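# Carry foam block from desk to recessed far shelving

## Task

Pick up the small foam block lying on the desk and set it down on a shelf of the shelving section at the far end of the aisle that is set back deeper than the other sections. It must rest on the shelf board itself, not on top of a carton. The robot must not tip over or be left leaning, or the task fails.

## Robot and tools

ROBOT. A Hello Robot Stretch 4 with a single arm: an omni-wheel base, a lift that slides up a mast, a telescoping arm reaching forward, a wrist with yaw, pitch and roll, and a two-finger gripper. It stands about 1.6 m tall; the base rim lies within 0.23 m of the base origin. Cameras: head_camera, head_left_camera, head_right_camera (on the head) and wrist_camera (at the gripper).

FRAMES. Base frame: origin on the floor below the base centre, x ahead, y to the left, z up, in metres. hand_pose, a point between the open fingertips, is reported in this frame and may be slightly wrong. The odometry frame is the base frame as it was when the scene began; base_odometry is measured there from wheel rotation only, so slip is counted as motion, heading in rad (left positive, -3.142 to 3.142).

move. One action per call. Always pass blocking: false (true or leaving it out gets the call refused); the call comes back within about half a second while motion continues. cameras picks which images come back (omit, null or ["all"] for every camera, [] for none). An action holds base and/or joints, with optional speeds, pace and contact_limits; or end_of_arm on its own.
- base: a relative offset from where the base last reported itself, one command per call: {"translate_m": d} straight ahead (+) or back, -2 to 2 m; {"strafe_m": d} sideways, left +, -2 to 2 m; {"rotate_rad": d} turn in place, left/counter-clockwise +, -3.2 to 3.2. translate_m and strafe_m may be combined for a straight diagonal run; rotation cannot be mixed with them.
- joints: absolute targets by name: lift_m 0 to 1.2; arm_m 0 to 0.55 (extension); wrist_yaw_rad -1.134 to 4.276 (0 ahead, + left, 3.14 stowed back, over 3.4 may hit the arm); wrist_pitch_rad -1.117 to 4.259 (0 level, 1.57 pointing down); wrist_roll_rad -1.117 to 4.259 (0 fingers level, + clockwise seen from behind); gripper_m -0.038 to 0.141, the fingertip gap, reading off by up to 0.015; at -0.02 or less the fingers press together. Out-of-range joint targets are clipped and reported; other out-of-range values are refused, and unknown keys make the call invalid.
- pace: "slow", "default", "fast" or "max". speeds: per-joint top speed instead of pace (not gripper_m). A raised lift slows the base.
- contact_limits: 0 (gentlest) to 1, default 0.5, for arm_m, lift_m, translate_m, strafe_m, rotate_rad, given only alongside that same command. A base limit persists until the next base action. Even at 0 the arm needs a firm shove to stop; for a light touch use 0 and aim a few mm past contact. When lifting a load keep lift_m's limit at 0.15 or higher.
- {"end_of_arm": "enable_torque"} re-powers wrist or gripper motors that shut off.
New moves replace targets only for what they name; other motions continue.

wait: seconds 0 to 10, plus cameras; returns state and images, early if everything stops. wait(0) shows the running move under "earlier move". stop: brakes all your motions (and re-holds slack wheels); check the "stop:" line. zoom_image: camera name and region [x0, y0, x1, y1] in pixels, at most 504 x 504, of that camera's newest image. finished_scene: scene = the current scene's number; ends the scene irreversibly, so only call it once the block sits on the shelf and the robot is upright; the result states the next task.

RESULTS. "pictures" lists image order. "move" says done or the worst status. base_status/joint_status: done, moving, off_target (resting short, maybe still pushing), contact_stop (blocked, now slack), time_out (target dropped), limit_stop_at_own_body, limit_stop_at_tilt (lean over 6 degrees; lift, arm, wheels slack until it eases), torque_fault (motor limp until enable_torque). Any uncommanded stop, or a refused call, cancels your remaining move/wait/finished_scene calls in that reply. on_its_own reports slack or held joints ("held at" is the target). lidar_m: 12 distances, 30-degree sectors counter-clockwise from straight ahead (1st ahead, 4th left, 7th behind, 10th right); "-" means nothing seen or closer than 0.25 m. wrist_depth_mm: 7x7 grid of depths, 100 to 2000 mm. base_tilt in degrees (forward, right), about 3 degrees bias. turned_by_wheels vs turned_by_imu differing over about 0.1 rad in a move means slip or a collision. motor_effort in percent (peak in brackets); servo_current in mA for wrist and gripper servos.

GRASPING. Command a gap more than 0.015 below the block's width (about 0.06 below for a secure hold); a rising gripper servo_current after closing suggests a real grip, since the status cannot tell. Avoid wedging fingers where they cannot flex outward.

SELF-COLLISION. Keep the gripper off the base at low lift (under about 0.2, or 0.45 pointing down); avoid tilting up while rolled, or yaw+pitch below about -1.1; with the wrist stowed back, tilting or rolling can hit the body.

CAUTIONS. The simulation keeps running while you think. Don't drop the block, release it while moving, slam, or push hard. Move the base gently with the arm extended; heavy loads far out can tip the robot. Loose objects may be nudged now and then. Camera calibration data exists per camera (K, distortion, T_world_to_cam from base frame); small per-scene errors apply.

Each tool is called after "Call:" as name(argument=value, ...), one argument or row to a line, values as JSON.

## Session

Call:
move(
)

Scene clock: 0.00 s.
base_odometry: x=+0.000 y=+0.000 heading=+0.000
turned_by_wheels: +0.000
turned_by_imu: +0.000
base_tilt: forward=+0.3 right=+1.3
lidar_m: 2.07 2.07 2.46 1.38 1.39 1.68 2.12 2.13 1.58 1.40 1.41 2.39
base_status: not commanded
joint_positions: lift_m=+0.246 arm_m=+0.002 wrist_yaw_rad=+3.068 wrist_pitch_rad=+0.002 wrist_roll_rad=+0.000 gripper_m=+0.056
joint_status: not commanded
measured_speeds: all 0
motor_effort: lift_m=+20 arm_m=-4 wheel_0=+0 wheel_1=-1 wheel_2=+0
servo_current: wrist_yaw_rad=39 wrist_pitch_rad=46 wrist_roll_rad=26 gripper_m=39
hand_pose: x=-0.1080 y=+0.1084 z=+0.4236 quat_wxyz=(+0.037, -0.001, +0.000, +0.999) (m; base frame)
wrist_depth_mm: 135 139 - - - - - / 114 139 - - - - - / 117 140 - - - - - / 136 178 - - - - - / 1983 - - - - - - / 1430 1464 197 1255 1397 1537 1397 / 1025 878 1078 152 1042 1025 1098
pictures: head_camera, head_left_camera, head_right_camera, wrist_camera
camera_calibration:
wrist_camera: T_world_to_cam=[[0.121229, 0.991669, 0.0435412, -0.135586], [0.027947, 0.0404375, -0.998791, 0.474708], [-0.992231, 0.122299, -0.022812, 0.118862], [0, 0, 0, 1]] pos_world=[0.121109, 0.100724, 0.482749]

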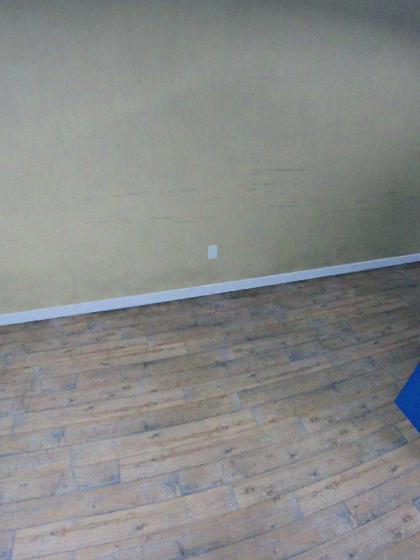

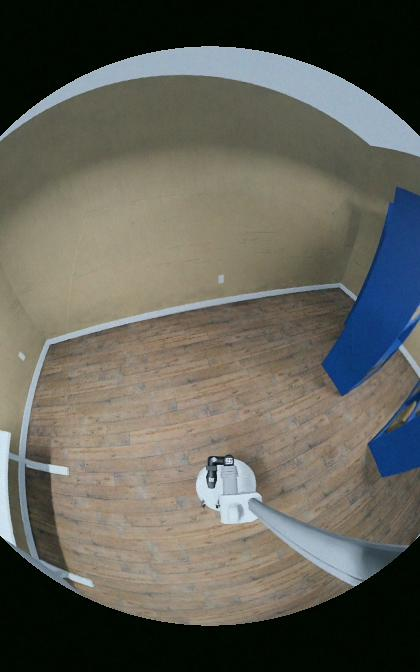

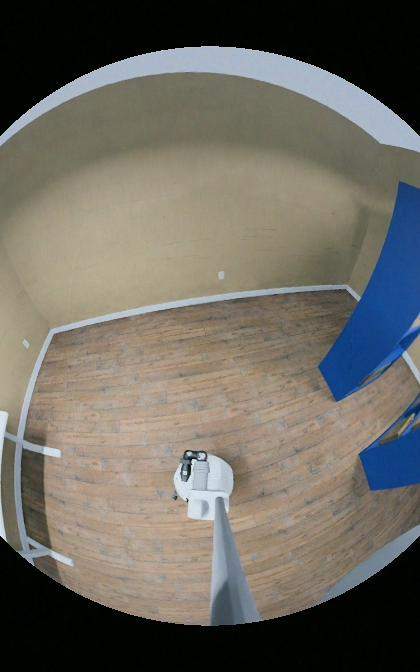

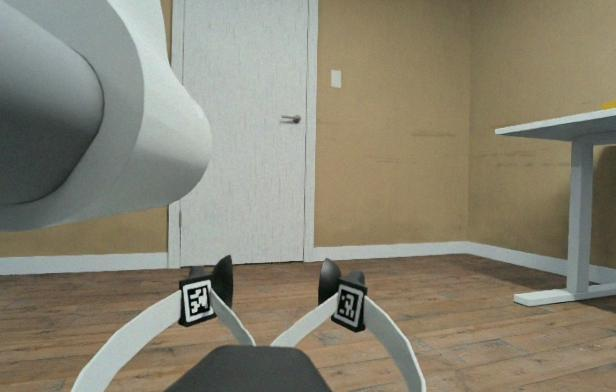

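Call:
move(
  base={"rotate_rad": 1.87},
  joints={"lift_m": 0.85, "wrist_yaw_rad": 0, "wrist_pitch_rad": 0.35, "gripper_m": 0.13},
  blocking=false,
  cameras=[],
)

Call:
wait(
  seconds=5,
)

Call:
zoom_image(
  camera="head_camera",
  region=[50, 160, 370, 400],
)

Scene clock: 13.03 s.
move: moving
base_odometry: x=+0.000 y=+0.000 heading=+0.261
turned_by_wheels: +0.261
turned_by_imu: +0.256
base_tilt: forward=+0.4 right=+1.5
lidar_m: 2.07 2.15 1.51 1.37 1.48 2.23 2.12 2.25 1.43 1.40 1.43 2.16
base_status: rotate_rad moving
joint_positions: lift_m=+0.285 arm_m=+0.002 wrist_yaw_rad=+2.464 wrist_pitch_rad=+0.349 wrist_roll_rad=+0.000 gripper_m=+0.076
joint_status: lift_m moving; wrist_yaw_rad moving; wrist_pitch_rad moving; gripper_m moving
measured_speeds: translate_m=+0.000 strafe_m=+0.000 rotate_rad=+0.991 lift_m=+0.149 arm_m=+0.000 wrist_yaw_rad=-1.809 wrist_pitch_rad=+0.073 wrist_roll_rad=+0.000
motor_effort: lift_m=+27(27) arm_m=-4(4) wheel_0=-7(8) wheel_1=-5(7) wheel_2=-8(8)
servo_current: wrist_yaw_rad=72(130) wrist_pitch_rad=46(78) wrist_roll_rad=26(33) gripper_m=72(91)
hand_pose: x=+0.0167 y=+0.2380 z=+0.3645 quat_wxyz=(+0.327, -0.164, +0.058, +0.929) (m; base frame)
wrist_depth_mm: - - - - - - - / - - - - - - - / 1863 - - - - - - / 1336 1336 1397 1397 1430 1464 1464 / 960 960 991 1008 991 1008 1008 / 741 723 200 768 197 788 788 / 627 591 640 140 603 640 634
pictures: none
No camera images: "cameras" was empty.

Scene clock: 15.83 s.
earlier move: done
base_odometry: x=+0.000 y=+0.000 heading=+1.870
turned_by_wheels: +1.609
turned_by_imu: +1.588
base_tilt: forward=+0.3 right=+1.5
lidar_m: 1.36 1.46 2.17 2.12 2.27 1.44 1.40 1.45 2.12 2.08 2.18 1.39
base_status: done
joint_positions: lift_m=+0.850 arm_m=+0.002 wrist_yaw_rad=+0.004 wrist_pitch_rad=+0.350 wrist_roll_rad=+0.000 gripper_m=+0.130
joint_status: all done
measured_speeds: all 0
motor_effort: lift_m=+24(27) arm_m=-4(4) wheel_0=-1(9) wheel_1=+0(8) wheel_2=-1(9)
servo_current: wrist_yaw_rad=33(130) wrist_pitch_rad=33(78) wrist_roll_rad=26(33) gripper_m=46(111)
hand_pose: x=+0.4444 y=-0.0865 z=+0.9290 quat_wxyz=(+0.985, +0.000, +0.174, +0.002) (m; base frame)
wrist_depth_mm: - - - - - - - / - - - - - - - / - - - - - - - / - - - - - - - / - - - - - - - / 1576 205 1499 1661 202 1708 1708 / 1308 1308 1366 - 1430 1397 1430
wait: 2.80 of 5 s (the move ended)
pictures: head_camera, head_left_camera, head_right_camera, wrist_camera
camera_calibration:
wrist_camera: T_world_to_cam=[[-0.0267548, -0.998001, 0.0572551, -0.15032], [-0.363692, -0.0436325, -0.930497, 1.0753], [0.931135, -0.0457185, -0.361797, 0.147982], [0, 0, 0, 1]] pos_world=[0.249265, -0.0963359, 1.06271]

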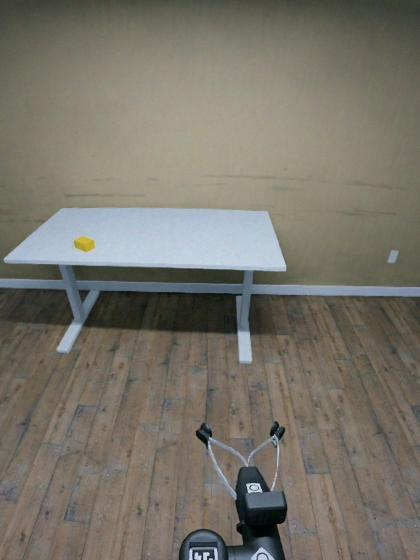

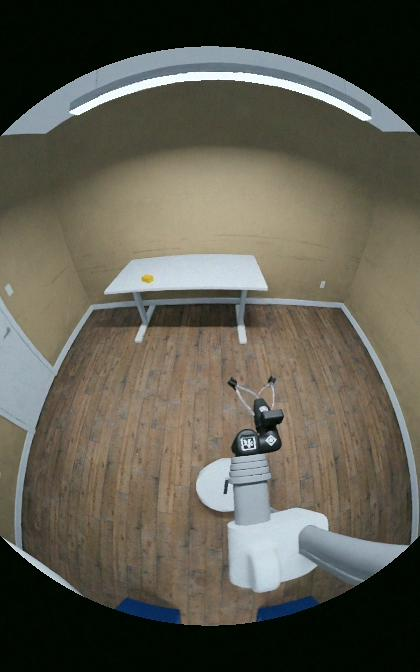

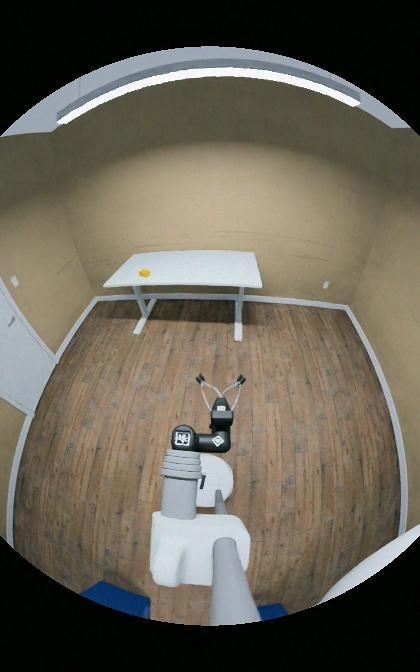

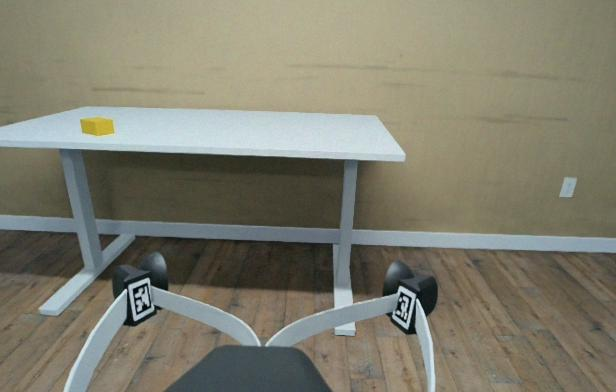

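Scaled by 1.575 from the camera's 420x560 image, which has a finer 1200x1600 frame.

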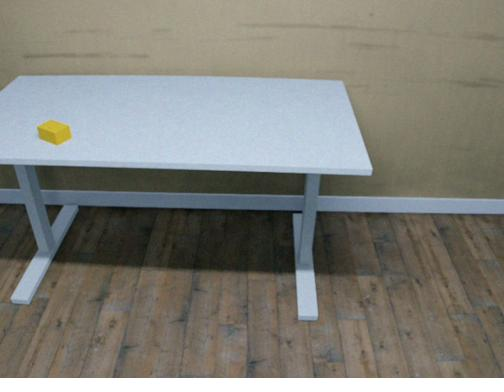

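Call:
move(
  base={"translate_m": 0.55, "strafe_m": 0.72},
  joints={"lift_m": 0.8, "wrist_pitch_rad": 0.5},
  blocking=false,
  cameras=[],
)

Call:
wait(
  seconds=6,
  cameras=["head_camera","wrist_camera"],
)

Call:
zoom_image(
  camera="head_camera",
  region=[130, 250, 290, 390],
)

Scene clock: 25.33 s.
move: moving
base_odometry: x=-0.031 y=+0.011 heading=+1.870
turned_by_wheels: +0.000
turned_by_imu: -0.001
base_tilt: forward=+0.2 right=+1.4
lidar_m: 1.36 1.44 2.14 2.07 2.21 1.45 1.42 1.48 2.14 2.10 2.20 1.39
base_status: translate_m moving; strafe_m moving
joint_positions: lift_m=+0.814 arm_m=+0.002 wrist_yaw_rad=+0.003 wrist_pitch_rad=+0.500 wrist_roll_rad=+0.000 gripper_m=+0.130
joint_status: lift_m moving; wrist_pitch_rad moving
measured_speeds: translate_m=+0.076 strafe_m=+0.099 rotate_rad=+0.008 lift_m=-0.096 arm_m=+0.000 wrist_yaw_rad=+0.000 wrist_pitch_rad=+0.001 wrist_roll_rad=+0.000
motor_effort: lift_m=+16(23) arm_m=-4(4) wheel_0=-6(7) wheel_1=+8(9) wheel_2=-6(7)
servo_current: wrist_yaw_rad=46(46) wrist_pitch_rad=59(59) wrist_roll_rad=39(39) gripper_m=52(52)
hand_pose: x=+0.4266 y=-0.0866 z=+0.8544 quat_wxyz=(+0.969, +0.000, +0.247, +0.002) (m; base frame)
wrist_depth_mm: - - - - - - - / - - - - - - - / - - - - - - - / - - - - - - - / 1576 1618 1661 1661 1708 1661 1708 / 1281 205 1255 1397 202 1366 1397 / 1138 1098 1182 - 1182 1160 1229
pictures: none
No camera images: "cameras" was empty.

Scene clock: 29.33 s.
earlier move: done
base_odometry: x=-0.850 y=+0.314 heading=+1.869
turned_by_wheels: +0.000
turned_by_imu: +0.002
base_tilt: forward=+0.3 right=+1.4
lidar_m: 0.86 0.94 1.41 1.33 1.46 2.12 1.89 2.16 2.91 2.81 1.20 0.90
base_status: done
joint_positions: lift_m=+0.800 arm_m=+0.002 wrist_yaw_rad=+0.003 wrist_pitch_rad=+0.500 wrist_roll_rad=+0.000 gripper_m=+0.130
joint_status: all done
measured_speeds: all 0
motor_effort: lift_m=+15(23) arm_m=-4(4) wheel_0=-4(7) wheel_1=+0(10) wheel_2=-2(8)
servo_current: wrist_yaw_rad=39(46) wrist_pitch_rad=39(59) wrist_roll_rad=26(39) gripper_m=46(59)
hand_pose: x=+0.4266 y=-0.0866 z=+0.8404 quat_wxyz=(+0.969, +0.000, +0.247, +0.002) (m; base frame)
wrist_depth_mm: - - - - - - - / - - - - - - - / - - - - - - - / 1808 - - - - - - / 1576 1576 1576 1618 1618 1661 1618 / 1255 205 1229 1397 202 1366 1336 / 1098 1078 1098 - 1182 1138 1138
wait: 4.00 of 6 s (the move ended)
pictures: head_camera, wrist_camera
camera_calibration:
wrist_camera: T_world_to_cam=[[-0.0180561, -0.997965, 0.0611533, -0.152822], [-0.498567, -0.0440298, -0.865733, 0.98947], [0.866663, -0.0461208, -0.496757, 0.2734], [0, 0, 0, 1]] pos_world=[0.253611, -0.0963358, 1.00178]

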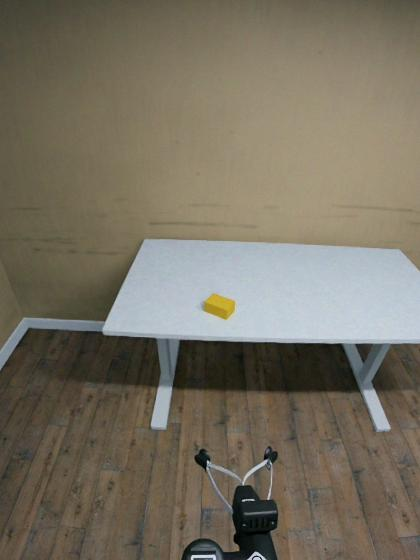

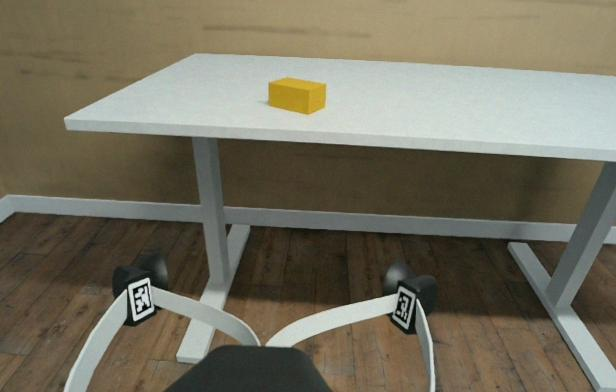

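Scaled by 3.150 from the camera's 420x560 image, which has a finer 1200x1600 frame.

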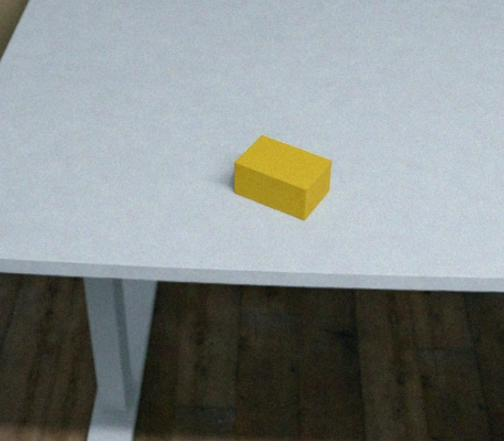

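Call:
move(
  base={"translate_m": 0.31, "strafe_m": -0.268},
  joints={"lift_m": 0.83, "wrist_pitch_rad": 0.35, "wrist_yaw_rad": 1.02, "arm_m": 0.3},
  blocking=false,
  cameras=[],
)

Call:
wait(
  seconds=6,
  cameras=["head_camera","wrist_camera"],
)

Call:
zoom_image(
  camera="head_camera",
  region=[130, 300, 310, 460],
)

Scene clock: 53.03 s.
move: moving
base_odometry: x=-0.836 y=+0.345 heading=+1.869
turned_by_wheels: +0.000
turned_by_imu: -0.001
base_tilt: forward=+0.2 right=+1.4
lidar_m: 0.85 0.92 1.43 1.36 1.46 2.14 1.92 2.17 2.88 2.80 1.15 0.87
base_status: translate_m moving; strafe_m moving
joint_positions: lift_m=+0.827 arm_m=+0.054 wrist_yaw_rad=+0.602 wrist_pitch_rad=+0.356 wrist_roll_rad=+0.000 gripper_m=+0.130
joint_status: lift_m moving; arm_m moving; wrist_yaw_rad moving; wrist_pitch_rad moving
measured_speeds: translate_m=+0.099 strafe_m=-0.086 rotate_rad=-0.003 lift_m=+0.041 arm_m=+0.199 wrist_yaw_rad=+1.803 wrist_pitch_rad=-0.002 wrist_roll_rad=+0.000
motor_effort: lift_m=+24(26) arm_m=+7(9) wheel_0=+9(9) wheel_1=-1(4) wheel_2=-9(10)
servo_current: wrist_yaw_rad=104(117) wrist_pitch_rad=39(91) wrist_roll_rad=26(33) gripper_m=52(52)
hand_pose: x=+0.4976 y=+0.0811 z=+0.9052 quat_wxyz=(+0.940, -0.052, +0.169, +0.292) (m; base frame)
wrist_depth_mm: - - 1756 - - - - / - - 1863 - - - - / - - 1983 - - - - / - - - - - 621 - / - - - 1863 - - - / 1430 194 1499 1708 202 - - / 1281 1255 1366 - 1336 1336 1308
pictures: none
No camera images: "cameras" was empty.

Scene clock: 55.30 s.
earlier move: done
base_odometry: x=-0.685 y=+0.689 heading=+1.869
turned_by_wheels: +0.000
turned_by_imu: -0.001
base_tilt: forward=+0.4 right=+1.3
lidar_m: 0.55 0.59 1.69 1.57 1.74 2.46 2.20 2.35 2.64 2.55 0.76 0.54
base_status: done
joint_positions: lift_m=+0.830 arm_m=+0.300 wrist_yaw_rad=+1.017 wrist_pitch_rad=+0.356 wrist_roll_rad=+0.000 gripper_m=+0.130
joint_status: all done
measured_speeds: all 0
motor_effort: lift_m=+23(26) arm_m=+6(11) wheel_0=+2(11) wheel_1=-2(6) wheel_2=+0(10)
servo_current: wrist_yaw_rad=33(117) wrist_pitch_rad=65(91) wrist_roll_rad=26(33) gripper_m=39(52)
hand_pose: x=+0.6873 y=+0.1839 z=+0.9075 quat_wxyz=(+0.860, -0.086, +0.154, +0.479) (m; base frame)
wrist_depth_mm: - - - 1708 - - - / - - - 1756 - - - / - - - 1808 - - - / - - - - - - - / - - - - - - - / 1499 195 171 - 200 - - / 1255 1255 - - - - -
wait: 2.27 of 6 s (the move ended)
pictures: head_camera, wrist_camera
camera_calibration:
wrist_camera: T_world_to_cam=[[0.83272, -0.550708, 0.057439, -0.545988], [-0.158326, -0.336233, -0.928375, 1.06612], [0.530576, 0.763982, -0.36718, 0.0577356], [0, 0, 0, 1]] pos_world=[0.592817, 0.013677, 1.04232]

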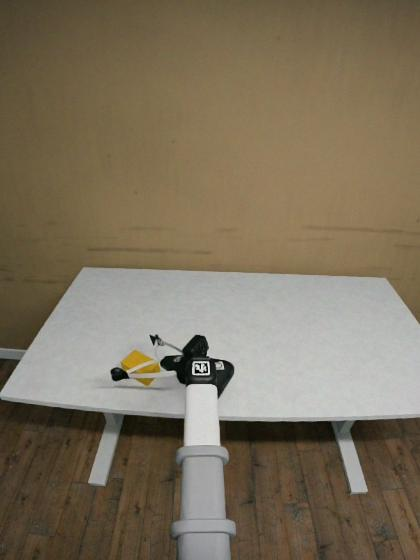

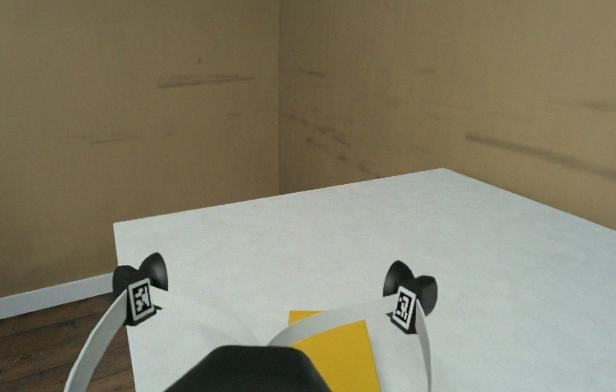

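Scaled by 2.800 from the camera's 420x560 image, which has a finer 1200x1600 frame.

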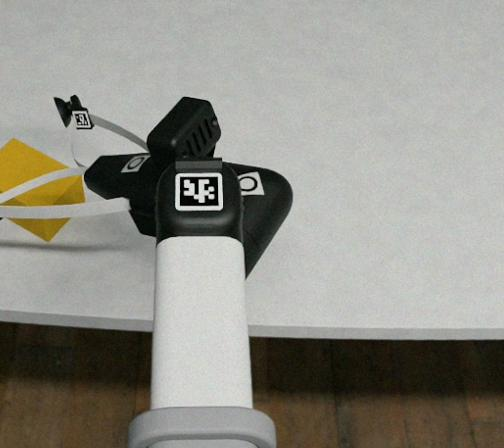

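Call:
move(
  base={"strafe_m": 0.009},
  joints={"lift_m": 0.79, "arm_m": 0.367},
  blocking=false,
  cameras=[],
)

Call:
wait(
  seconds=3,
  cameras=["head_camera","head_left_camera","wrist_camera"],
)

Call:
zoom_image(
  camera="head_camera",
  region=[100, 300, 280, 460],
)

Call:
zoom_image(
  camera="head_left_camera",
  region=[120, 280, 280, 420],
)

Scene clock: 66.07 s.
move: moving
base_odometry: x=-0.693 y=+0.686 heading=+1.869
turned_by_wheels: +0.000
turned_by_imu: -0.001
base_tilt: forward=+0.4 right=+1.4
lidar_m: 0.54 0.59 1.66 1.57 1.72 2.45 2.19 2.39 2.65 2.55 0.77 0.59
base_status: strafe_m moving
joint_positions: lift_m=+0.798 arm_m=+0.348 wrist_yaw_rad=+1.017 wrist_pitch_rad=+0.356 wrist_roll_rad=+0.000 gripper_m=+0.130
joint_status: lift_m moving; arm_m moving
measured_speeds: translate_m=+0.000 strafe_m=+0.000 rotate_rad=+0.000 lift_m=-0.070 arm_m=+0.129 wrist_yaw_rad=+0.000 wrist_pitch_rad=+0.000 wrist_roll_rad=+0.000
motor_effort: lift_m=+13(22) arm_m=+9(10) wheel_0=-3(7) wheel_1=+3(6) wheel_2=+1(1)
servo_current: wrist_yaw_rad=39(46) wrist_pitch_rad=52(59) wrist_roll_rad=26(33) gripper_m=52(52)
hand_pose: x=+0.7354 y=+0.1839 z=+0.8754 quat_wxyz=(+0.860, -0.086, +0.154, +0.479) (m; base frame)
wrist_depth_mm: - - - 1618 - - - / - - - 1708 - - - / - - - 1808 - - - / - - - - - - - / - - - - - - - / 1464 188 171 281 195 - - / 1229 - - - - - -
pictures: none
No camera images: "cameras" was empty.

Scene clock: 66.67 s.
earlier move: done
base_odometry: x=-0.693 y=+0.686 heading=+1.869
turned_by_wheels: +0.000
turned_by_imu: +0.000
base_tilt: forward=+0.3 right=+1.2
lidar_m: 0.56 0.59 1.66 1.57 1.72 2.50 2.22 2.36 2.62 2.56 0.75 0.57
base_status: done
joint_positions: lift_m=+0.790 arm_m=+0.367 wrist_yaw_rad=+1.017 wrist_pitch_rad=+0.356 wrist_roll_rad=+0.000 gripper_m=+0.130
joint_status: all done
measured_speeds: all 0
motor_effort: lift_m=+14(22) arm_m=+7(10) wheel_0=-3(7) wheel_1=+2(6) wheel_2=+0(1)
servo_current: wrist_yaw_rad=26(46) wrist_pitch_rad=46(59) wrist_roll_rad=33(33) gripper_m=39(52)
hand_pose: x=+0.7542 y=+0.1839 z=+0.8682 quat_wxyz=(+0.860, -0.086, +0.154, +0.479) (m; base frame)
wrist_depth_mm: - - - - - - - / - - - - - - - / - - - - - - - / - - - - - - - / - - - - - - - / 1430 188 177 265 196 - - / 1229 - - - - - -
wait: 0.60 of 3 s (the move ended)
pictures: head_camera, head_left_camera, wrist_camera
camera_calibration:
wrist_camera: T_world_to_cam=[[0.832848, -0.550514, 0.0574369, -0.599525], [-0.158205, -0.336205, -0.928406, 1.04018], [0.530411, 0.764134, -0.367102, 0.00783935], [0, 0, 0, 1]] pos_world=[0.659717, 0.0136767, 1.00302]

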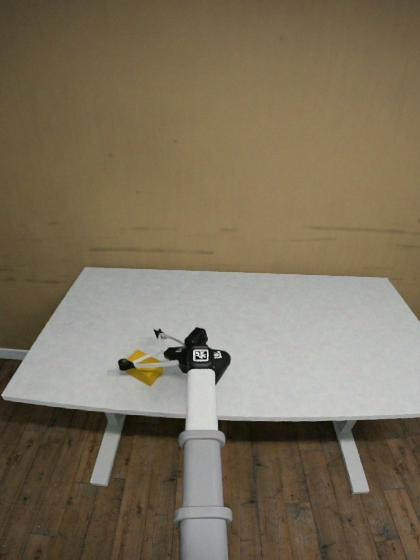

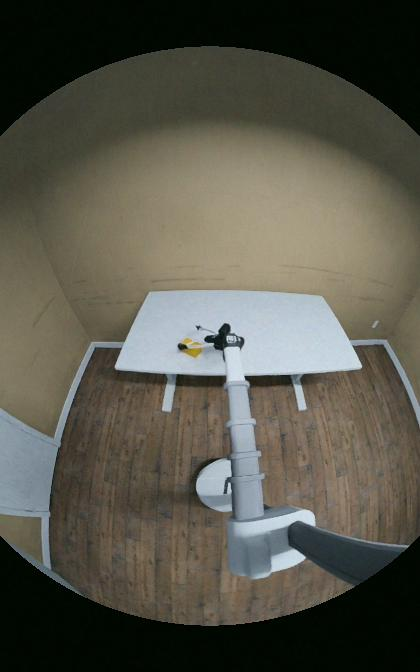

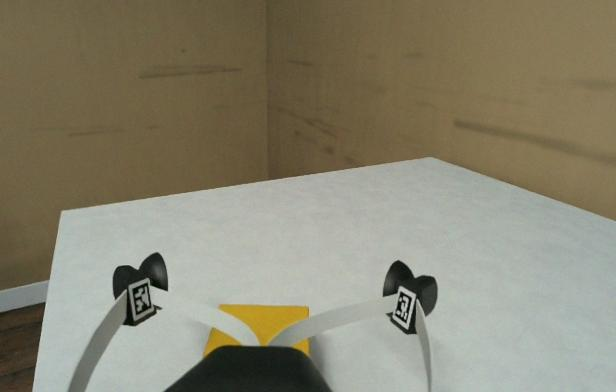

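Scaled by 2.800 from the camera's 420x560 image, which has a finer 1200x1600 frame.

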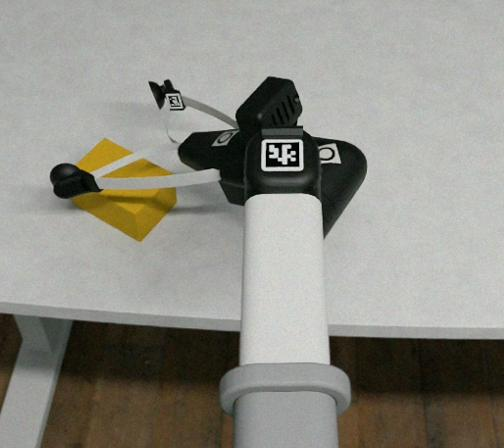

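Scaled by 3.150 from the camera's 420x672 image, which has a finer 600x960 frame.

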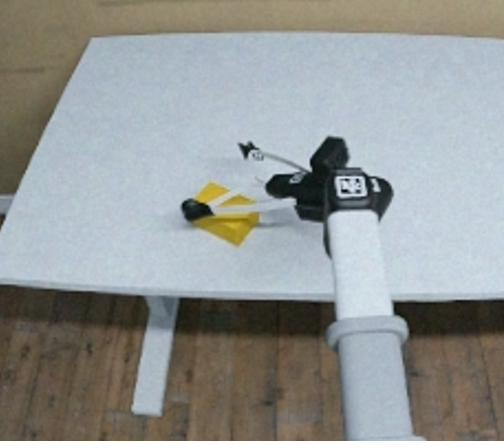

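Call:
move(
  base={"strafe_m": 0.006},
  joints={"lift_m": 0.74, "arm_m": 0.359},
  contact_limits={"lift_m": 0.1},
  blocking=false,
  cameras=[],
)

Call:
wait(
  seconds=2,
  cameras=["wrist_camera"],
)

Call:
move(
  joints={"lift_m": 0.711},
  contact_limits={"lift_m": 0.0},
  pace="slow",
  blocking=false,
  cameras=[],
)

Call:
wait(
  seconds=2,
  cameras=["wrist_camera","head_camera"],
)

Call:
zoom_image(
  camera="head_camera",
  region=[100, 300, 280, 460],
)

Scene clock: 80.40 s.
move: moving
base_odometry: x=-0.699 y=+0.684 heading=+1.869
turned_by_wheels: +0.000
turned_by_imu: -0.001
base_tilt: forward=+0.5 right=+1.4
lidar_m: 0.54 0.59 1.67 1.58 1.70 2.49 2.21 2.36 2.67 2.58 0.75 0.57
base_status: strafe_m moving
joint_positions: lift_m=+0.754 arm_m=+0.359 wrist_yaw_rad=+1.017 wrist_pitch_rad=+0.356 wrist_roll_rad=+0.000 gripper_m=+0.130
joint_status: lift_m moving; arm_m moving
measured_speeds: translate_m=+0.000 strafe_m=+0.000 rotate_rad=+0.000 lift_m=-0.096 arm_m=+0.000 wrist_yaw_rad=+0.000 wrist_pitch_rad=+0.000 wrist_roll_rad=+0.000
motor_effort: lift_m=+13(15) arm_m=-8(9) wheel_0=+1(9) wheel_1=-3(9) wheel_2=+0(1)
servo_current: wrist_yaw_rad=33(52) wrist_pitch_rad=46(52) wrist_roll_rad=26(33) gripper_m=46(52)
contact_limits: lift_m 0.1
hand_pose: x=+0.7467 y=+0.1839 z=+0.8322 quat_wxyz=(+0.860, -0.086, +0.154, +0.479) (m; base frame)
wrist_depth_mm: - - - - - - - / - - - - - - - / - - - - - - - / - - - - - - - / - - - - - - - / - 188 182 231 196 - - / - - - - - - -
pictures: none
No camera images: "cameras" was empty.

Scene clock: 81.00 s.
earlier move: done
base_odometry: x=-0.699 y=+0.684 heading=+1.869
turned_by_wheels: +0.000
turned_by_imu: +0.000
base_tilt: forward=+0.4 right=+1.4
lidar_m: 0.55 0.59 1.69 1.59 1.69 2.44 2.21 2.36 2.64 2.56 0.76 0.57
base_status: done
joint_positions: lift_m=+0.740 arm_m=+0.359 wrist_yaw_rad=+1.017 wrist_pitch_rad=+0.356 wrist_roll_rad=+0.000 gripper_m=+0.130
joint_status: all done
measured_speeds: all 0
motor_effort: lift_m=+14(15) arm_m=-6(9) wheel_0=+2(9) wheel_1=-2(9) wheel_2=+0(1)
servo_current: wrist_yaw_rad=33(52) wrist_pitch_rad=52(52) wrist_roll_rad=26(33) gripper_m=33(52)
contact_limits: lift_m 0.1
hand_pose: x=+0.7467 y=+0.1839 z=+0.8182 quat_wxyz=(+0.860, -0.086, +0.154, +0.479) (m; base frame)
wrist_depth_mm: - - - - - - - / - - - - - - - / - - - - - - - / - - - - - - - / - - 242 244 - - - / - 188 192 202 195 - - / - - 169 - - - -
wait: 0.60 of 2 s (the move ended)
pictures: wrist_camera
camera_calibration:
wrist_camera: T_world_to_cam=[[0.832979, -0.550316, 0.0574346, -0.590438], [-0.158133, -0.33625, -0.928402, 0.992555], [0.530227, 0.764257, -0.367112, -0.00648666], [0, 0, 0, 1]] pos_world=[0.652217, 0.0137764, 0.953021]

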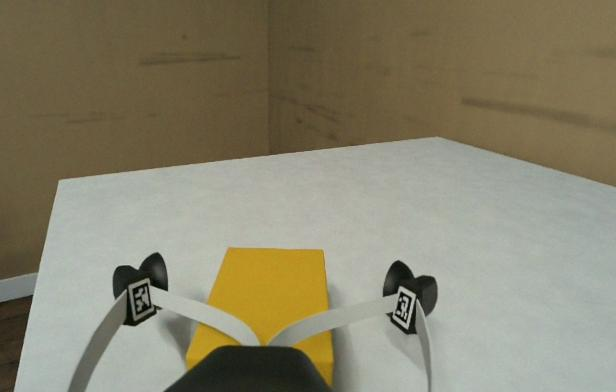

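Scene clock: 81.50 s.
move: moving
base_odometry: x=-0.699 y=+0.684 heading=+1.869
turned_by_wheels: +0.000
turned_by_imu: +0.000
base_tilt: forward=+0.4 right=+1.2
lidar_m: 0.54 0.59 1.66 1.59 1.70 2.49 2.22 2.35 2.63 2.57 0.77 0.55
base_status: not commanded
joint_positions: lift_m=+0.718 arm_m=+0.359 wrist_yaw_rad=+1.017 wrist_pitch_rad=+0.350 wrist_roll_rad=+0.000 gripper_m=+0.130
joint_status: lift_m moving
measured_speeds: translate_m=+0.000 strafe_m=+0.000 rotate_rad=+0.000 lift_m=-0.052 arm_m=+0.000 wrist_yaw_rad=+0.000 wrist_pitch_rad=-0.028 wrist_roll_rad=+0.000
motor_effort: lift_m=+12(14) arm_m=-6(6) wheel_0=+2(2) wheel_1=-2(3) wheel_2=+0(0)
servo_current: wrist_yaw_rad=26(39) wrist_pitch_rad=46(59) wrist_roll_rad=26(33) gripper_m=46(52)
contact_limits: lift_m 0
hand_pose: x=+0.7470 y=+0.1844 z=+0.7973 quat_wxyz=(+0.860, -0.085, +0.152, +0.479) (m; base frame)
wrist_depth_mm: - - - - - - - / - - - - - - - / - - - - - - - / - - - - - - - / - - 220 223 - - - / - 186 179 182 195 - - / - - 161 - - - -
pictures: none
No camera images: "cameras" was empty.

Scene clock: 82.03 s.
earlier move: done
base_odometry: x=-0.699 y=+0.684 heading=+1.869
turned_by_wheels: +0.000
turned_by_imu: +0.000
base_tilt: forward=+0.3 right=+1.3
lidar_m: 0.56 0.62 1.67 1.59 1.70 2.49 2.21 2.35 2.64 2.57 0.77 0.57
base_status: not commanded
joint_positions: lift_m=+0.712 arm_m=+0.359 wrist_yaw_rad=+1.017 wrist_pitch_rad=+0.345 wrist_roll_rad=+0.000 gripper_m=+0.130
joint_status: all done
measured_speeds: all 0
motor_effort: lift_m=+9(14) arm_m=-6(6) wheel_0=+2(2) wheel_1=-2(3) wheel_2=+0(0)
servo_current: wrist_yaw_rad=39(39) wrist_pitch_rad=46(59) wrist_roll_rad=26(33) gripper_m=46(52)
contact_limits: lift_m 0
hand_pose: x=+0.7472 y=+0.1848 z=+0.7924 quat_wxyz=(+0.861, -0.084, +0.150, +0.480) (m; base frame)
wrist_depth_mm: - - - - - - - / - - - - - - - / - - - - - - - / - - - - - - - / - - 218 220 - - - / - 183 177 179 196 - - / - - 158 - - - -
wait: 0.53 of 2 s (the move ended)
pictures: head_camera, wrist_camera
camera_calibration:
wrist_camera: T_world_to_cam=[[0.832642, -0.55085, 0.0571969, -0.588392], [-0.153104, -0.328211, -0.932114, 0.966646], [0.532228, 0.76736, -0.357619, -0.026497], [0, 0, 0, 1]] pos_world=[0.65202, 0.0134806, 0.925203]

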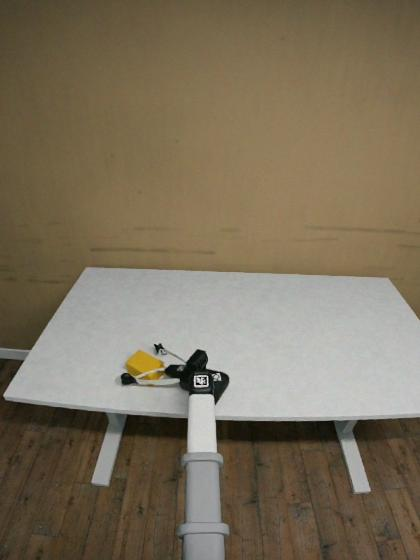

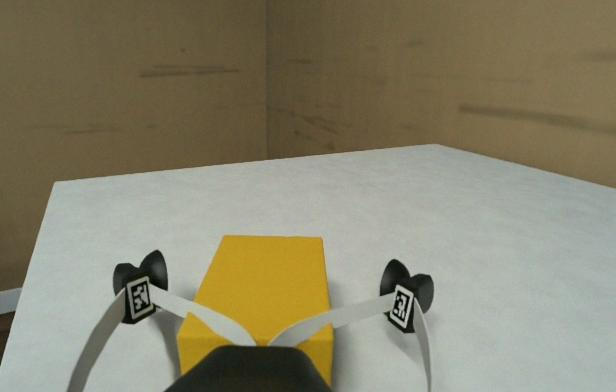

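Scaled by 2.800 from the camera's 420x560 image, which has a finer 1200x1600 frame.

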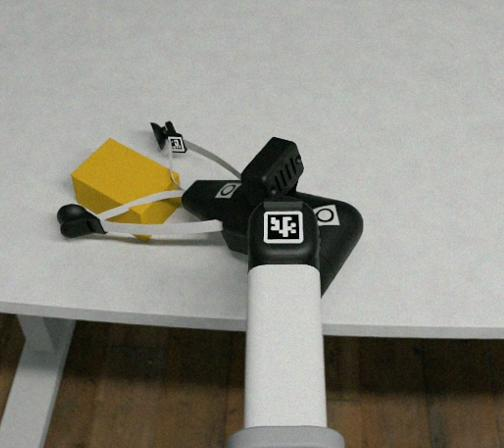

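Call:
move(
  joints={"lift_m": 0.73},
  blocking=false,
  cameras=[],
)

Call:
wait(
  seconds=1,
  cameras=[],
)

Call:
move(
  base={"strafe_m": 0.021},
  joints={"arm_m": 0.370, "wrist_pitch_rad": 0.35},
  pace="slow",
  blocking=false,
  cameras=[],
)

Call:
wait(
  seconds=2,
  cameras=["wrist_camera"],
)

Call:
move(
  joints={"lift_m": 0.711},
  contact_limits={"lift_m": 0.0},
  pace="slow",
  blocking=false,
  cameras=[],
)

Call:
wait(
  seconds=2,
  cameras=["wrist_camera"],
)

Scene clock: 93.37 s.
move: moving
base_odometry: x=-0.699 y=+0.684 heading=+1.869
turned_by_wheels: +0.000
turned_by_imu: -0.001
base_tilt: forward=+0.3 right=+1.4
lidar_m: 0.54 0.57 1.68 1.59 1.71 2.46 2.22 2.36 2.66 2.55 0.73 0.57
base_status: not commanded
joint_positions: lift_m=+0.730 arm_m=+0.359 wrist_yaw_rad=+1.017 wrist_pitch_rad=+0.350 wrist_roll_rad=+0.000 gripper_m=+0.130
joint_status: lift_m moving
measured_speeds: translate_m=+0.000 strafe_m=+0.000 rotate_rad=+0.000 lift_m=+0.003 arm_m=+0.000 wrist_yaw_rad=+0.000 wrist_pitch_rad=+0.003 wrist_roll_rad=+0.000
motor_effort: lift_m=+22(24) arm_m=-6(6) wheel_0=+2(2) wheel_1=-2(3) wheel_2=+0(0)
servo_current: wrist_yaw_rad=39(46) wrist_pitch_rad=39(59) wrist_roll_rad=26(33) gripper_m=39(52)
hand_pose: x=+0.7470 y=+0.1845 z=+0.8090 quat_wxyz=(+0.860, -0.085, +0.152, +0.479) (m; base frame)
wrist_depth_mm: - - - - - - - / - - - - - - - / - - - - - - - / - - - - - - - / - - 226 228 - - - / - 188 182 187 195 - - / - - 164 133 - - -
pictures: none
No camera images: "cameras" was empty.

Scene clock: 93.67 s.
earlier move: done
base_odometry: x=-0.699 y=+0.684 heading=+1.869
turned_by_wheels: +0.000
turned_by_imu: +0.000
base_tilt: forward=+0.3 right=+1.4
lidar_m: 0.55 0.59 1.68 1.59 1.72 2.45 2.22 2.37 2.67 2.57 0.73 0.57
base_status: not commanded
joint_positions: lift_m=+0.730 arm_m=+0.359 wrist_yaw_rad=+1.017 wrist_pitch_rad=+0.350 wrist_roll_rad=+0.000 gripper_m=+0.130
joint_status: all done
measured_speeds: all 0
motor_effort: lift_m=+24(24) arm_m=-6(6) wheel_0=+2(2) wheel_1=-2(3) wheel_2=+0(0)
servo_current: wrist_yaw_rad=33(46) wrist_pitch_rad=46(59) wrist_roll_rad=26(33) gripper_m=46(52)
hand_pose: x=+0.7470 y=+0.1844 z=+0.8090 quat_wxyz=(+0.860, -0.085, +0.152, +0.479) (m; base frame)
wrist_depth_mm: - - - - - - - / - - - - - - - / - - - - - - - / - - - - - - - / - - 226 228 - - - / - 188 182 187 195 - - / - - 163 134 - - -
wait: 0.30 of 1 s (the move ended)
pictures: none
No camera images: "cameras" was empty.

Scene clock: 94.17 s.
move: moving
base_odometry: x=-0.713 y=+0.680 heading=+1.869
turned_by_wheels: +0.000
turned_by_imu: +0.000
base_tilt: forward=+0.4 right=+1.4
lidar_m: 0.57 0.60 1.65 1.57 1.70 2.45 2.21 2.37 2.68 2.58 0.76 0.58
base_status: strafe_m moving
joint_positions: lift_m=+0.730 arm_m=+0.369 wrist_yaw_rad=+1.017 wrist_pitch_rad=+0.350 wrist_roll_rad=+0.000 gripper_m=+0.130
joint_status: arm_m moving; wrist_pitch_rad moving
measured_speeds: translate_m=+0.000 strafe_m=+0.044 rotate_rad=+0.000 lift_m=+0.000 arm_m=+0.017 wrist_yaw_rad=+0.000 wrist_pitch_rad=+0.000 wrist_roll_rad=+0.000
motor_effort: lift_m=+24(24) arm_m=+6(9) wheel_0=-5(7) wheel_1=+4(7) wheel_2=+2(2)
servo_current: wrist_yaw_rad=46(46) wrist_pitch_rad=39(52) wrist_roll_rad=26(33) gripper_m=39(52)
hand_pose: x=+0.7564 y=+0.1844 z=+0.8090 quat_wxyz=(+0.860, -0.085, +0.152, +0.479) (m; base frame)
wrist_depth_mm: - - - - - - - / - - - - - - - / - - - - - - - / - - - - - - - / - - 226 228 - - - / - 188 182 187 196 - - / - - 157 - - - -
pictures: none
No camera images: "cameras" was empty.

Scene clock: 94.80 s.
earlier move: done
base_odometry: x=-0.719 y=+0.678 heading=+1.869
turned_by_wheels: +0.000
turned_by_imu: +0.000
base_tilt: forward=+0.4 right=+1.5
lidar_m: 0.54 0.60 1.66 1.57 1.69 2.44 2.19 2.38 2.67 2.59 0.75 0.57
base_status: done
joint_positions: lift_m=+0.730 arm_m=+0.370 wrist_yaw_rad=+1.017 wrist_pitch_rad=+0.350 wrist_roll_rad=+0.000 gripper_m=+0.130
joint_status: all done
measured_speeds: all 0
motor_effort: lift_m=+24(24) arm_m=+7(10) wheel_0=-4(7) wheel_1=+3(7) wheel_2=+0(2)
servo_current: wrist_yaw_rad=33(46) wrist_pitch_rad=46(52) wrist_roll_rad=26(39) gripper_m=39(59)
hand_pose: x=+0.7575 y=+0.1844 z=+0.8090 quat_wxyz=(+0.860, -0.085, +0.152, +0.479) (m; base frame)
wrist_depth_mm: - - - - - - - / - - - - - - - / - - - - - - - / - - - - - - - / - - - 226 - - - / - 187 182 187 195 - - / - - 152 154 - - -
wait: 0.63 of 2 s (the move ended)
pictures: wrist_camera
camera_calibration:
wrist_camera: T_world_to_cam=[[0.832769, -0.550644, 0.0573292, -0.598376], [-0.155202, -0.331604, -0.930565, 0.984596], [0.53142, 0.766048, -0.361611, -0.0216368], [0, 0, 0, 1]] pos_world=[0.662619, 0.0135789, 0.94271]

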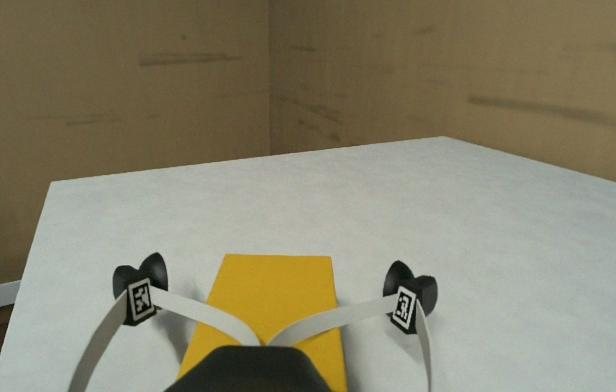

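Scene clock: 95.30 s.
move: moving
base_odometry: x=-0.719 y=+0.678 heading=+1.869
turned_by_wheels: +0.000
turned_by_imu: +0.000
base_tilt: forward=+0.4 right=+1.4
lidar_m: 0.56 0.58 1.63 1.58 1.69 2.42 2.22 2.38 2.68 2.60 0.75 0.56
base_status: not commanded
joint_positions: lift_m=+0.713 arm_m=+0.370 wrist_yaw_rad=+1.017 wrist_pitch_rad=+0.346 wrist_roll_rad=+0.000 gripper_m=+0.130
joint_status: lift_m moving
measured_speeds: translate_m=+0.000 strafe_m=+0.000 rotate_rad=+0.000 lift_m=-0.023 arm_m=+0.000 wrist_yaw_rad=+0.000 wrist_pitch_rad=-0.018 wrist_roll_rad=+0.000
motor_effort: lift_m=+9(23) arm_m=+7(7) wheel_0=-4(4) wheel_1=+3(3) wheel_2=+0(0)
servo_current: wrist_yaw_rad=33(46) wrist_pitch_rad=52(52) wrist_roll_rad=26(33) gripper_m=46(52)
contact_limits: lift_m 0
hand_pose: x=+0.7577 y=+0.1848 z=+0.7933 quat_wxyz=(+0.860, -0.084, +0.150, +0.480) (m; base frame)
wrist_depth_mm: - - - - - - - / - - - - - - - / - - - - - - - / - - - - - - - / - - - - - - - / - 186 179 188 191 - - / - - 149 146 - - -
pictures: none
No camera images: "cameras" was empty.

Scene clock: 95.70 s.
earlier move: done
base_odometry: x=-0.719 y=+0.678 heading=+1.869
turned_by_wheels: +0.000
turned_by_imu: +0.000
base_tilt: forward=+0.4 right=+1.4
lidar_m: 0.56 0.60 1.65 1.56 1.67 2.43 2.22 2.36 2.66 2.59 0.77 0.59
base_status: not commanded
joint_positions: lift_m=+0.712 arm_m=+0.370 wrist_yaw_rad=+1.017 wrist_pitch_rad=+0.345 wrist_roll_rad=+0.000 gripper_m=+0.130
joint_status: all done
measured_speeds: all 0
motor_effort: lift_m=+9(23) arm_m=+7(7) wheel_0=-4(4) wheel_1=+3(3) wheel_2=+0(0)
servo_current: wrist_yaw_rad=39(46) wrist_pitch_rad=39(59) wrist_roll_rad=20(33) gripper_m=46(52)
contact_limits: lift_m 0
hand_pose: x=+0.7578 y=+0.1849 z=+0.7926 quat_wxyz=(+0.861, -0.084, +0.150, +0.480) (m; base frame)
wrist_depth_mm: - - - - - - - / - - - - - - - / - - - - - - - / - - - - - - - / - - - - - - - / - 186 178 187 191 - - / - - 148 145 - - -
wait: 0.40 of 2 s (the move ended)
pictures: wrist_camera
camera_calibration:
wrist_camera: T_world_to_cam=[[0.832623, -0.550891, 0.0570855, -0.597079], [-0.152914, -0.327726, -0.932316, 0.968368], [0.532313, 0.767538, -0.357111, -0.032502], [0, 0, 0, 1]] pos_world=[0.66252, 0.0133809, 0.925302]

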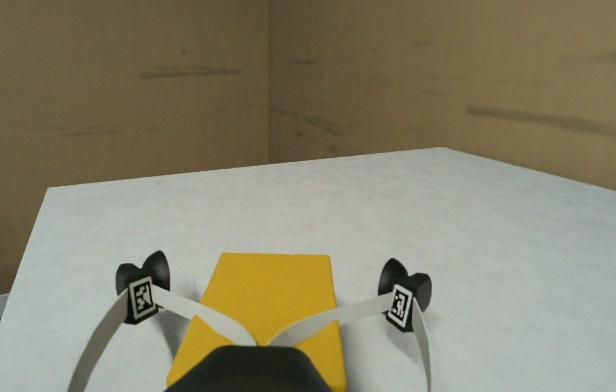

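Call:
move(
  base={"strafe_m": -0.03},
  joints={"lift_m": 0.719, "arm_m": 0.352, "wrist_pitch_rad": 0.35},
  blocking=false,
  cameras=[],
)

Call:
wait(
  seconds=2,
  cameras=["wrist_camera"],
)

Call:
move(
  joints={"gripper_m": 0.025},
  blocking=false,
  cameras=[],
)

Call:
wait(
  seconds=3,
  cameras=["wrist_camera","head_camera"],
)

Call:
zoom_image(
  camera="head_camera",
  region=[100, 300, 280, 460],
)

Scene clock: 108.13 s.
move: moving
base_odometry: x=-0.693 y=+0.686 heading=+1.869
turned_by_wheels: +0.000
turned_by_imu: +0.000
base_tilt: forward=+0.4 right=+1.3
lidar_m: 0.54 0.61 1.69 1.57 1.67 2.45 2.22 2.34 2.65 2.54 0.77 0.57
base_status: strafe_m moving
joint_positions: lift_m=+0.719 arm_m=+0.352 wrist_yaw_rad=+1.017 wrist_pitch_rad=+0.345 wrist_roll_rad=+0.000 gripper_m=+0.130
joint_status: lift_m moving; arm_m moving; wrist_pitch_rad moving
measured_speeds: translate_m=+0.000 strafe_m=-0.044 rotate_rad=+0.001 lift_m=+0.000 arm_m=+0.000 wrist_yaw_rad=+0.000 wrist_pitch_rad=+0.000 wrist_roll_rad=+0.000
motor_effort: lift_m=+21(24) arm_m=-7(9) wheel_0=+1(10) wheel_1=+1(9) wheel_2=+0(3)
servo_current: wrist_yaw_rad=39(46) wrist_pitch_rad=46(46) wrist_roll_rad=20(39) gripper_m=52(52)
hand_pose: x=+0.7403 y=+0.1849 z=+0.7996 quat_wxyz=(+0.861, -0.083, +0.150, +0.480) (m; base frame)
wrist_depth_mm: - - - 1618 - - - / - - - 1708 - - - / - - - - - - - / - - - - - - - / - - 202 205 - - - / 1397 185 174 177 197 - - / - - 157 156 - - -
pictures: none
No camera images: "cameras" was empty.

Scene clock: 108.57 s.
earlier move: done
base_odometry: x=-0.691 y=+0.687 heading=+1.869
turned_by_wheels: +0.000
turned_by_imu: +0.000
base_tilt: forward=+0.3 right=+1.3
lidar_m: 0.54 0.60 1.70 1.60 1.70 2.47 2.23 2.34 2.65 2.56 0.77 0.58
base_status: done
joint_positions: lift_m=+0.719 arm_m=+0.352 wrist_yaw_rad=+1.017 wrist_pitch_rad=+0.345 wrist_roll_rad=+0.000 gripper_m=+0.130
joint_status: all done
measured_speeds: all 0
motor_effort: lift_m=+21(24) arm_m=-6(9) wheel_0=+2(10) wheel_1=+1(9) wheel_2=+1(3)
servo_current: wrist_yaw_rad=33(46) wrist_pitch_rad=59(59) wrist_roll_rad=33(39) gripper_m=46(52)
hand_pose: x=+0.7402 y=+0.1849 z=+0.7996 quat_wxyz=(+0.861, -0.084, +0.150, +0.480) (m; base frame)
wrist_depth_mm: - - - 1618 - - - / - - - 1708 - - - / - - - - - - - / - - - 222 - - - / - - 199 202 - - - / 1397 185 174 176 196 - - / - - 156 156 - - -
wait: 0.43 of 2 s (the move ended)
pictures: wrist_camera
camera_calibration:
wrist_camera: T_world_to_cam=[[0.832708, -0.550759, 0.0571108, -0.582939], [-0.152838, -0.327756, -0.932318, 0.972297], [0.532201, 0.76762, -0.357102, -0.0206658], [0, 0, 0, 1]] pos_world=[0.64502, 0.0134807, 0.932402]

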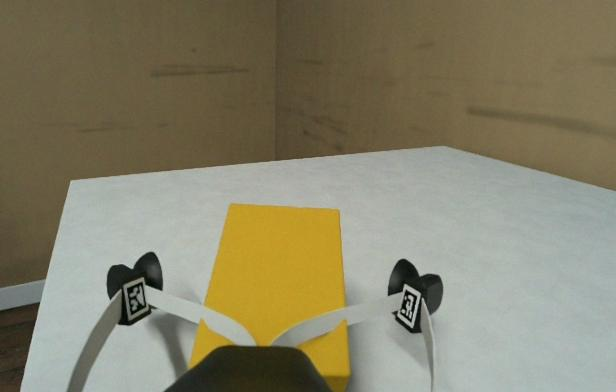

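Scene clock: 109.07 s.
move: moving
base_odometry: x=-0.691 y=+0.687 heading=+1.869
turned_by_wheels: +0.000
turned_by_imu: +0.000
base_tilt: forward=+0.4 right=+1.3
lidar_m: 0.54 0.59 1.70 1.60 1.69 2.47 2.19 2.37 2.64 2.55 0.76 0.57
base_status: not commanded
joint_positions: lift_m=+0.719 arm_m=+0.352 wrist_yaw_rad=+1.017 wrist_pitch_rad=+0.345 wrist_roll_rad=+0.000 gripper_m=+0.116
joint_status: gripper_m moving
measured_speeds: all 0
motor_effort: lift_m=+21(21) arm_m=-6(7) wheel_0=+2(2) wheel_1=+1(1) wheel_2=+1(1)
servo_current: wrist_yaw_rad=20(46) wrist_pitch_rad=52(59) wrist_roll_rad=20(33) gripper_m=72(117)
hand_pose: x=+0.7402 y=+0.1849 z=+0.7996 quat_wxyz=(+0.861, -0.084, +0.150, +0.480) (m; base frame)
wrist_depth_mm: - - - 1618 - - - / - - - 1756 - - - / - - - - - - - / - - - 216 - - - / - - 193 196 - - - / 1397 185 171 174 193 - - / - - 155 153 - - -
pictures: none
No camera images: "cameras" was empty.

Scene clock: 110.50 s.
earlier move: done
base_odometry: x=-0.691 y=+0.687 heading=+1.869
turned_by_wheels: +0.000
turned_by_imu: +0.000
base_tilt: forward=+0.3 right=+1.3
lidar_m: 0.54 0.60 1.69 1.59 1.70 2.45 2.21 2.34 2.65 2.57 0.75 0.57
base_status: not commanded
joint_positions: lift_m=+0.719 arm_m=+0.352 wrist_yaw_rad=+1.017 wrist_pitch_rad=+0.348 wrist_roll_rad=+0.000 gripper_m=+0.026
joint_status: all done
measured_speeds: all 0
motor_effort: lift_m=+21(21) arm_m=-6(7) wheel_0=+2(2) wheel_1=+1(1) wheel_2=+1(1)
servo_current: wrist_yaw_rad=26(46) wrist_pitch_rad=39(59) wrist_roll_rad=26(33) gripper_m=91(215)
hand_pose: x=+0.7401 y=+0.1846 z=+0.7988 quat_wxyz=(+0.860, -0.084, +0.151, +0.480) (m; base frame)
wrist_depth_mm: - - - 1618 - - - / - - - 1661 - - - / - - - - - - - / - - 172 177 - - - / - - 162 164 - - - / 1336 179 153 152 183 - - / - - 141 147 - - -
wait: 1.43 of 3 s (the move ended)
pictures: head_camera, wrist_camera
camera_calibration:
wrist_camera: T_world_to_cam=[[0.83279, -0.550629, 0.0571734, -0.583118], [-0.154453, -0.330285, -0.931159, 0.972033], [0.531607, 0.766629, -0.360104, -0.0176277], [0, 0, 0, 1]] pos_world=[0.645119, 0.0134794, 0.932108]

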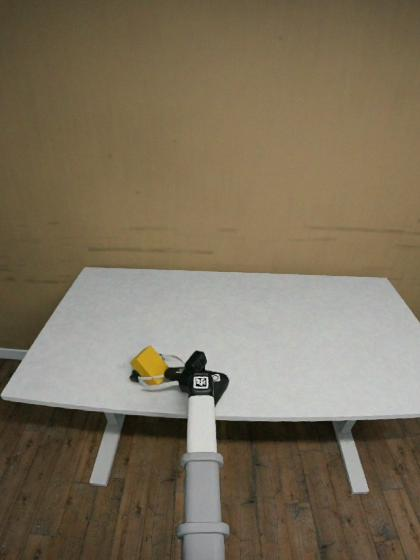

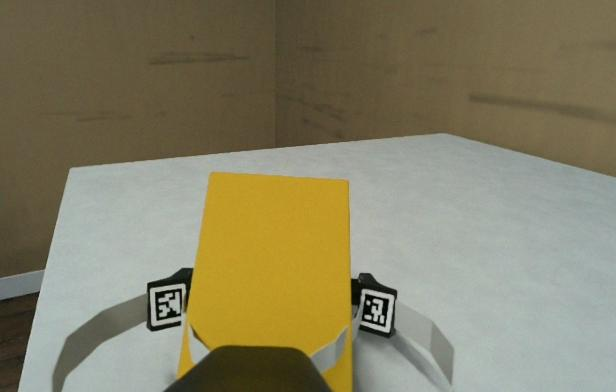

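Scaled by 2.800 from the camera's 420x560 image, which has a finer 1200x1600 frame.

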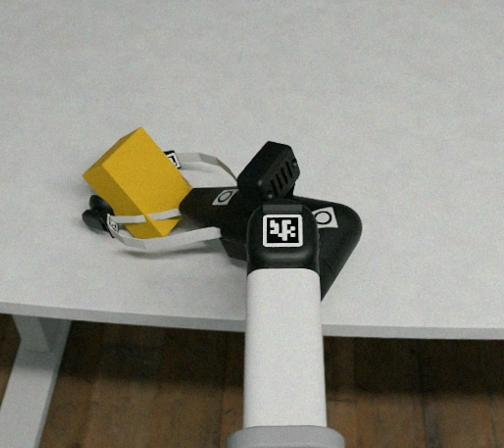

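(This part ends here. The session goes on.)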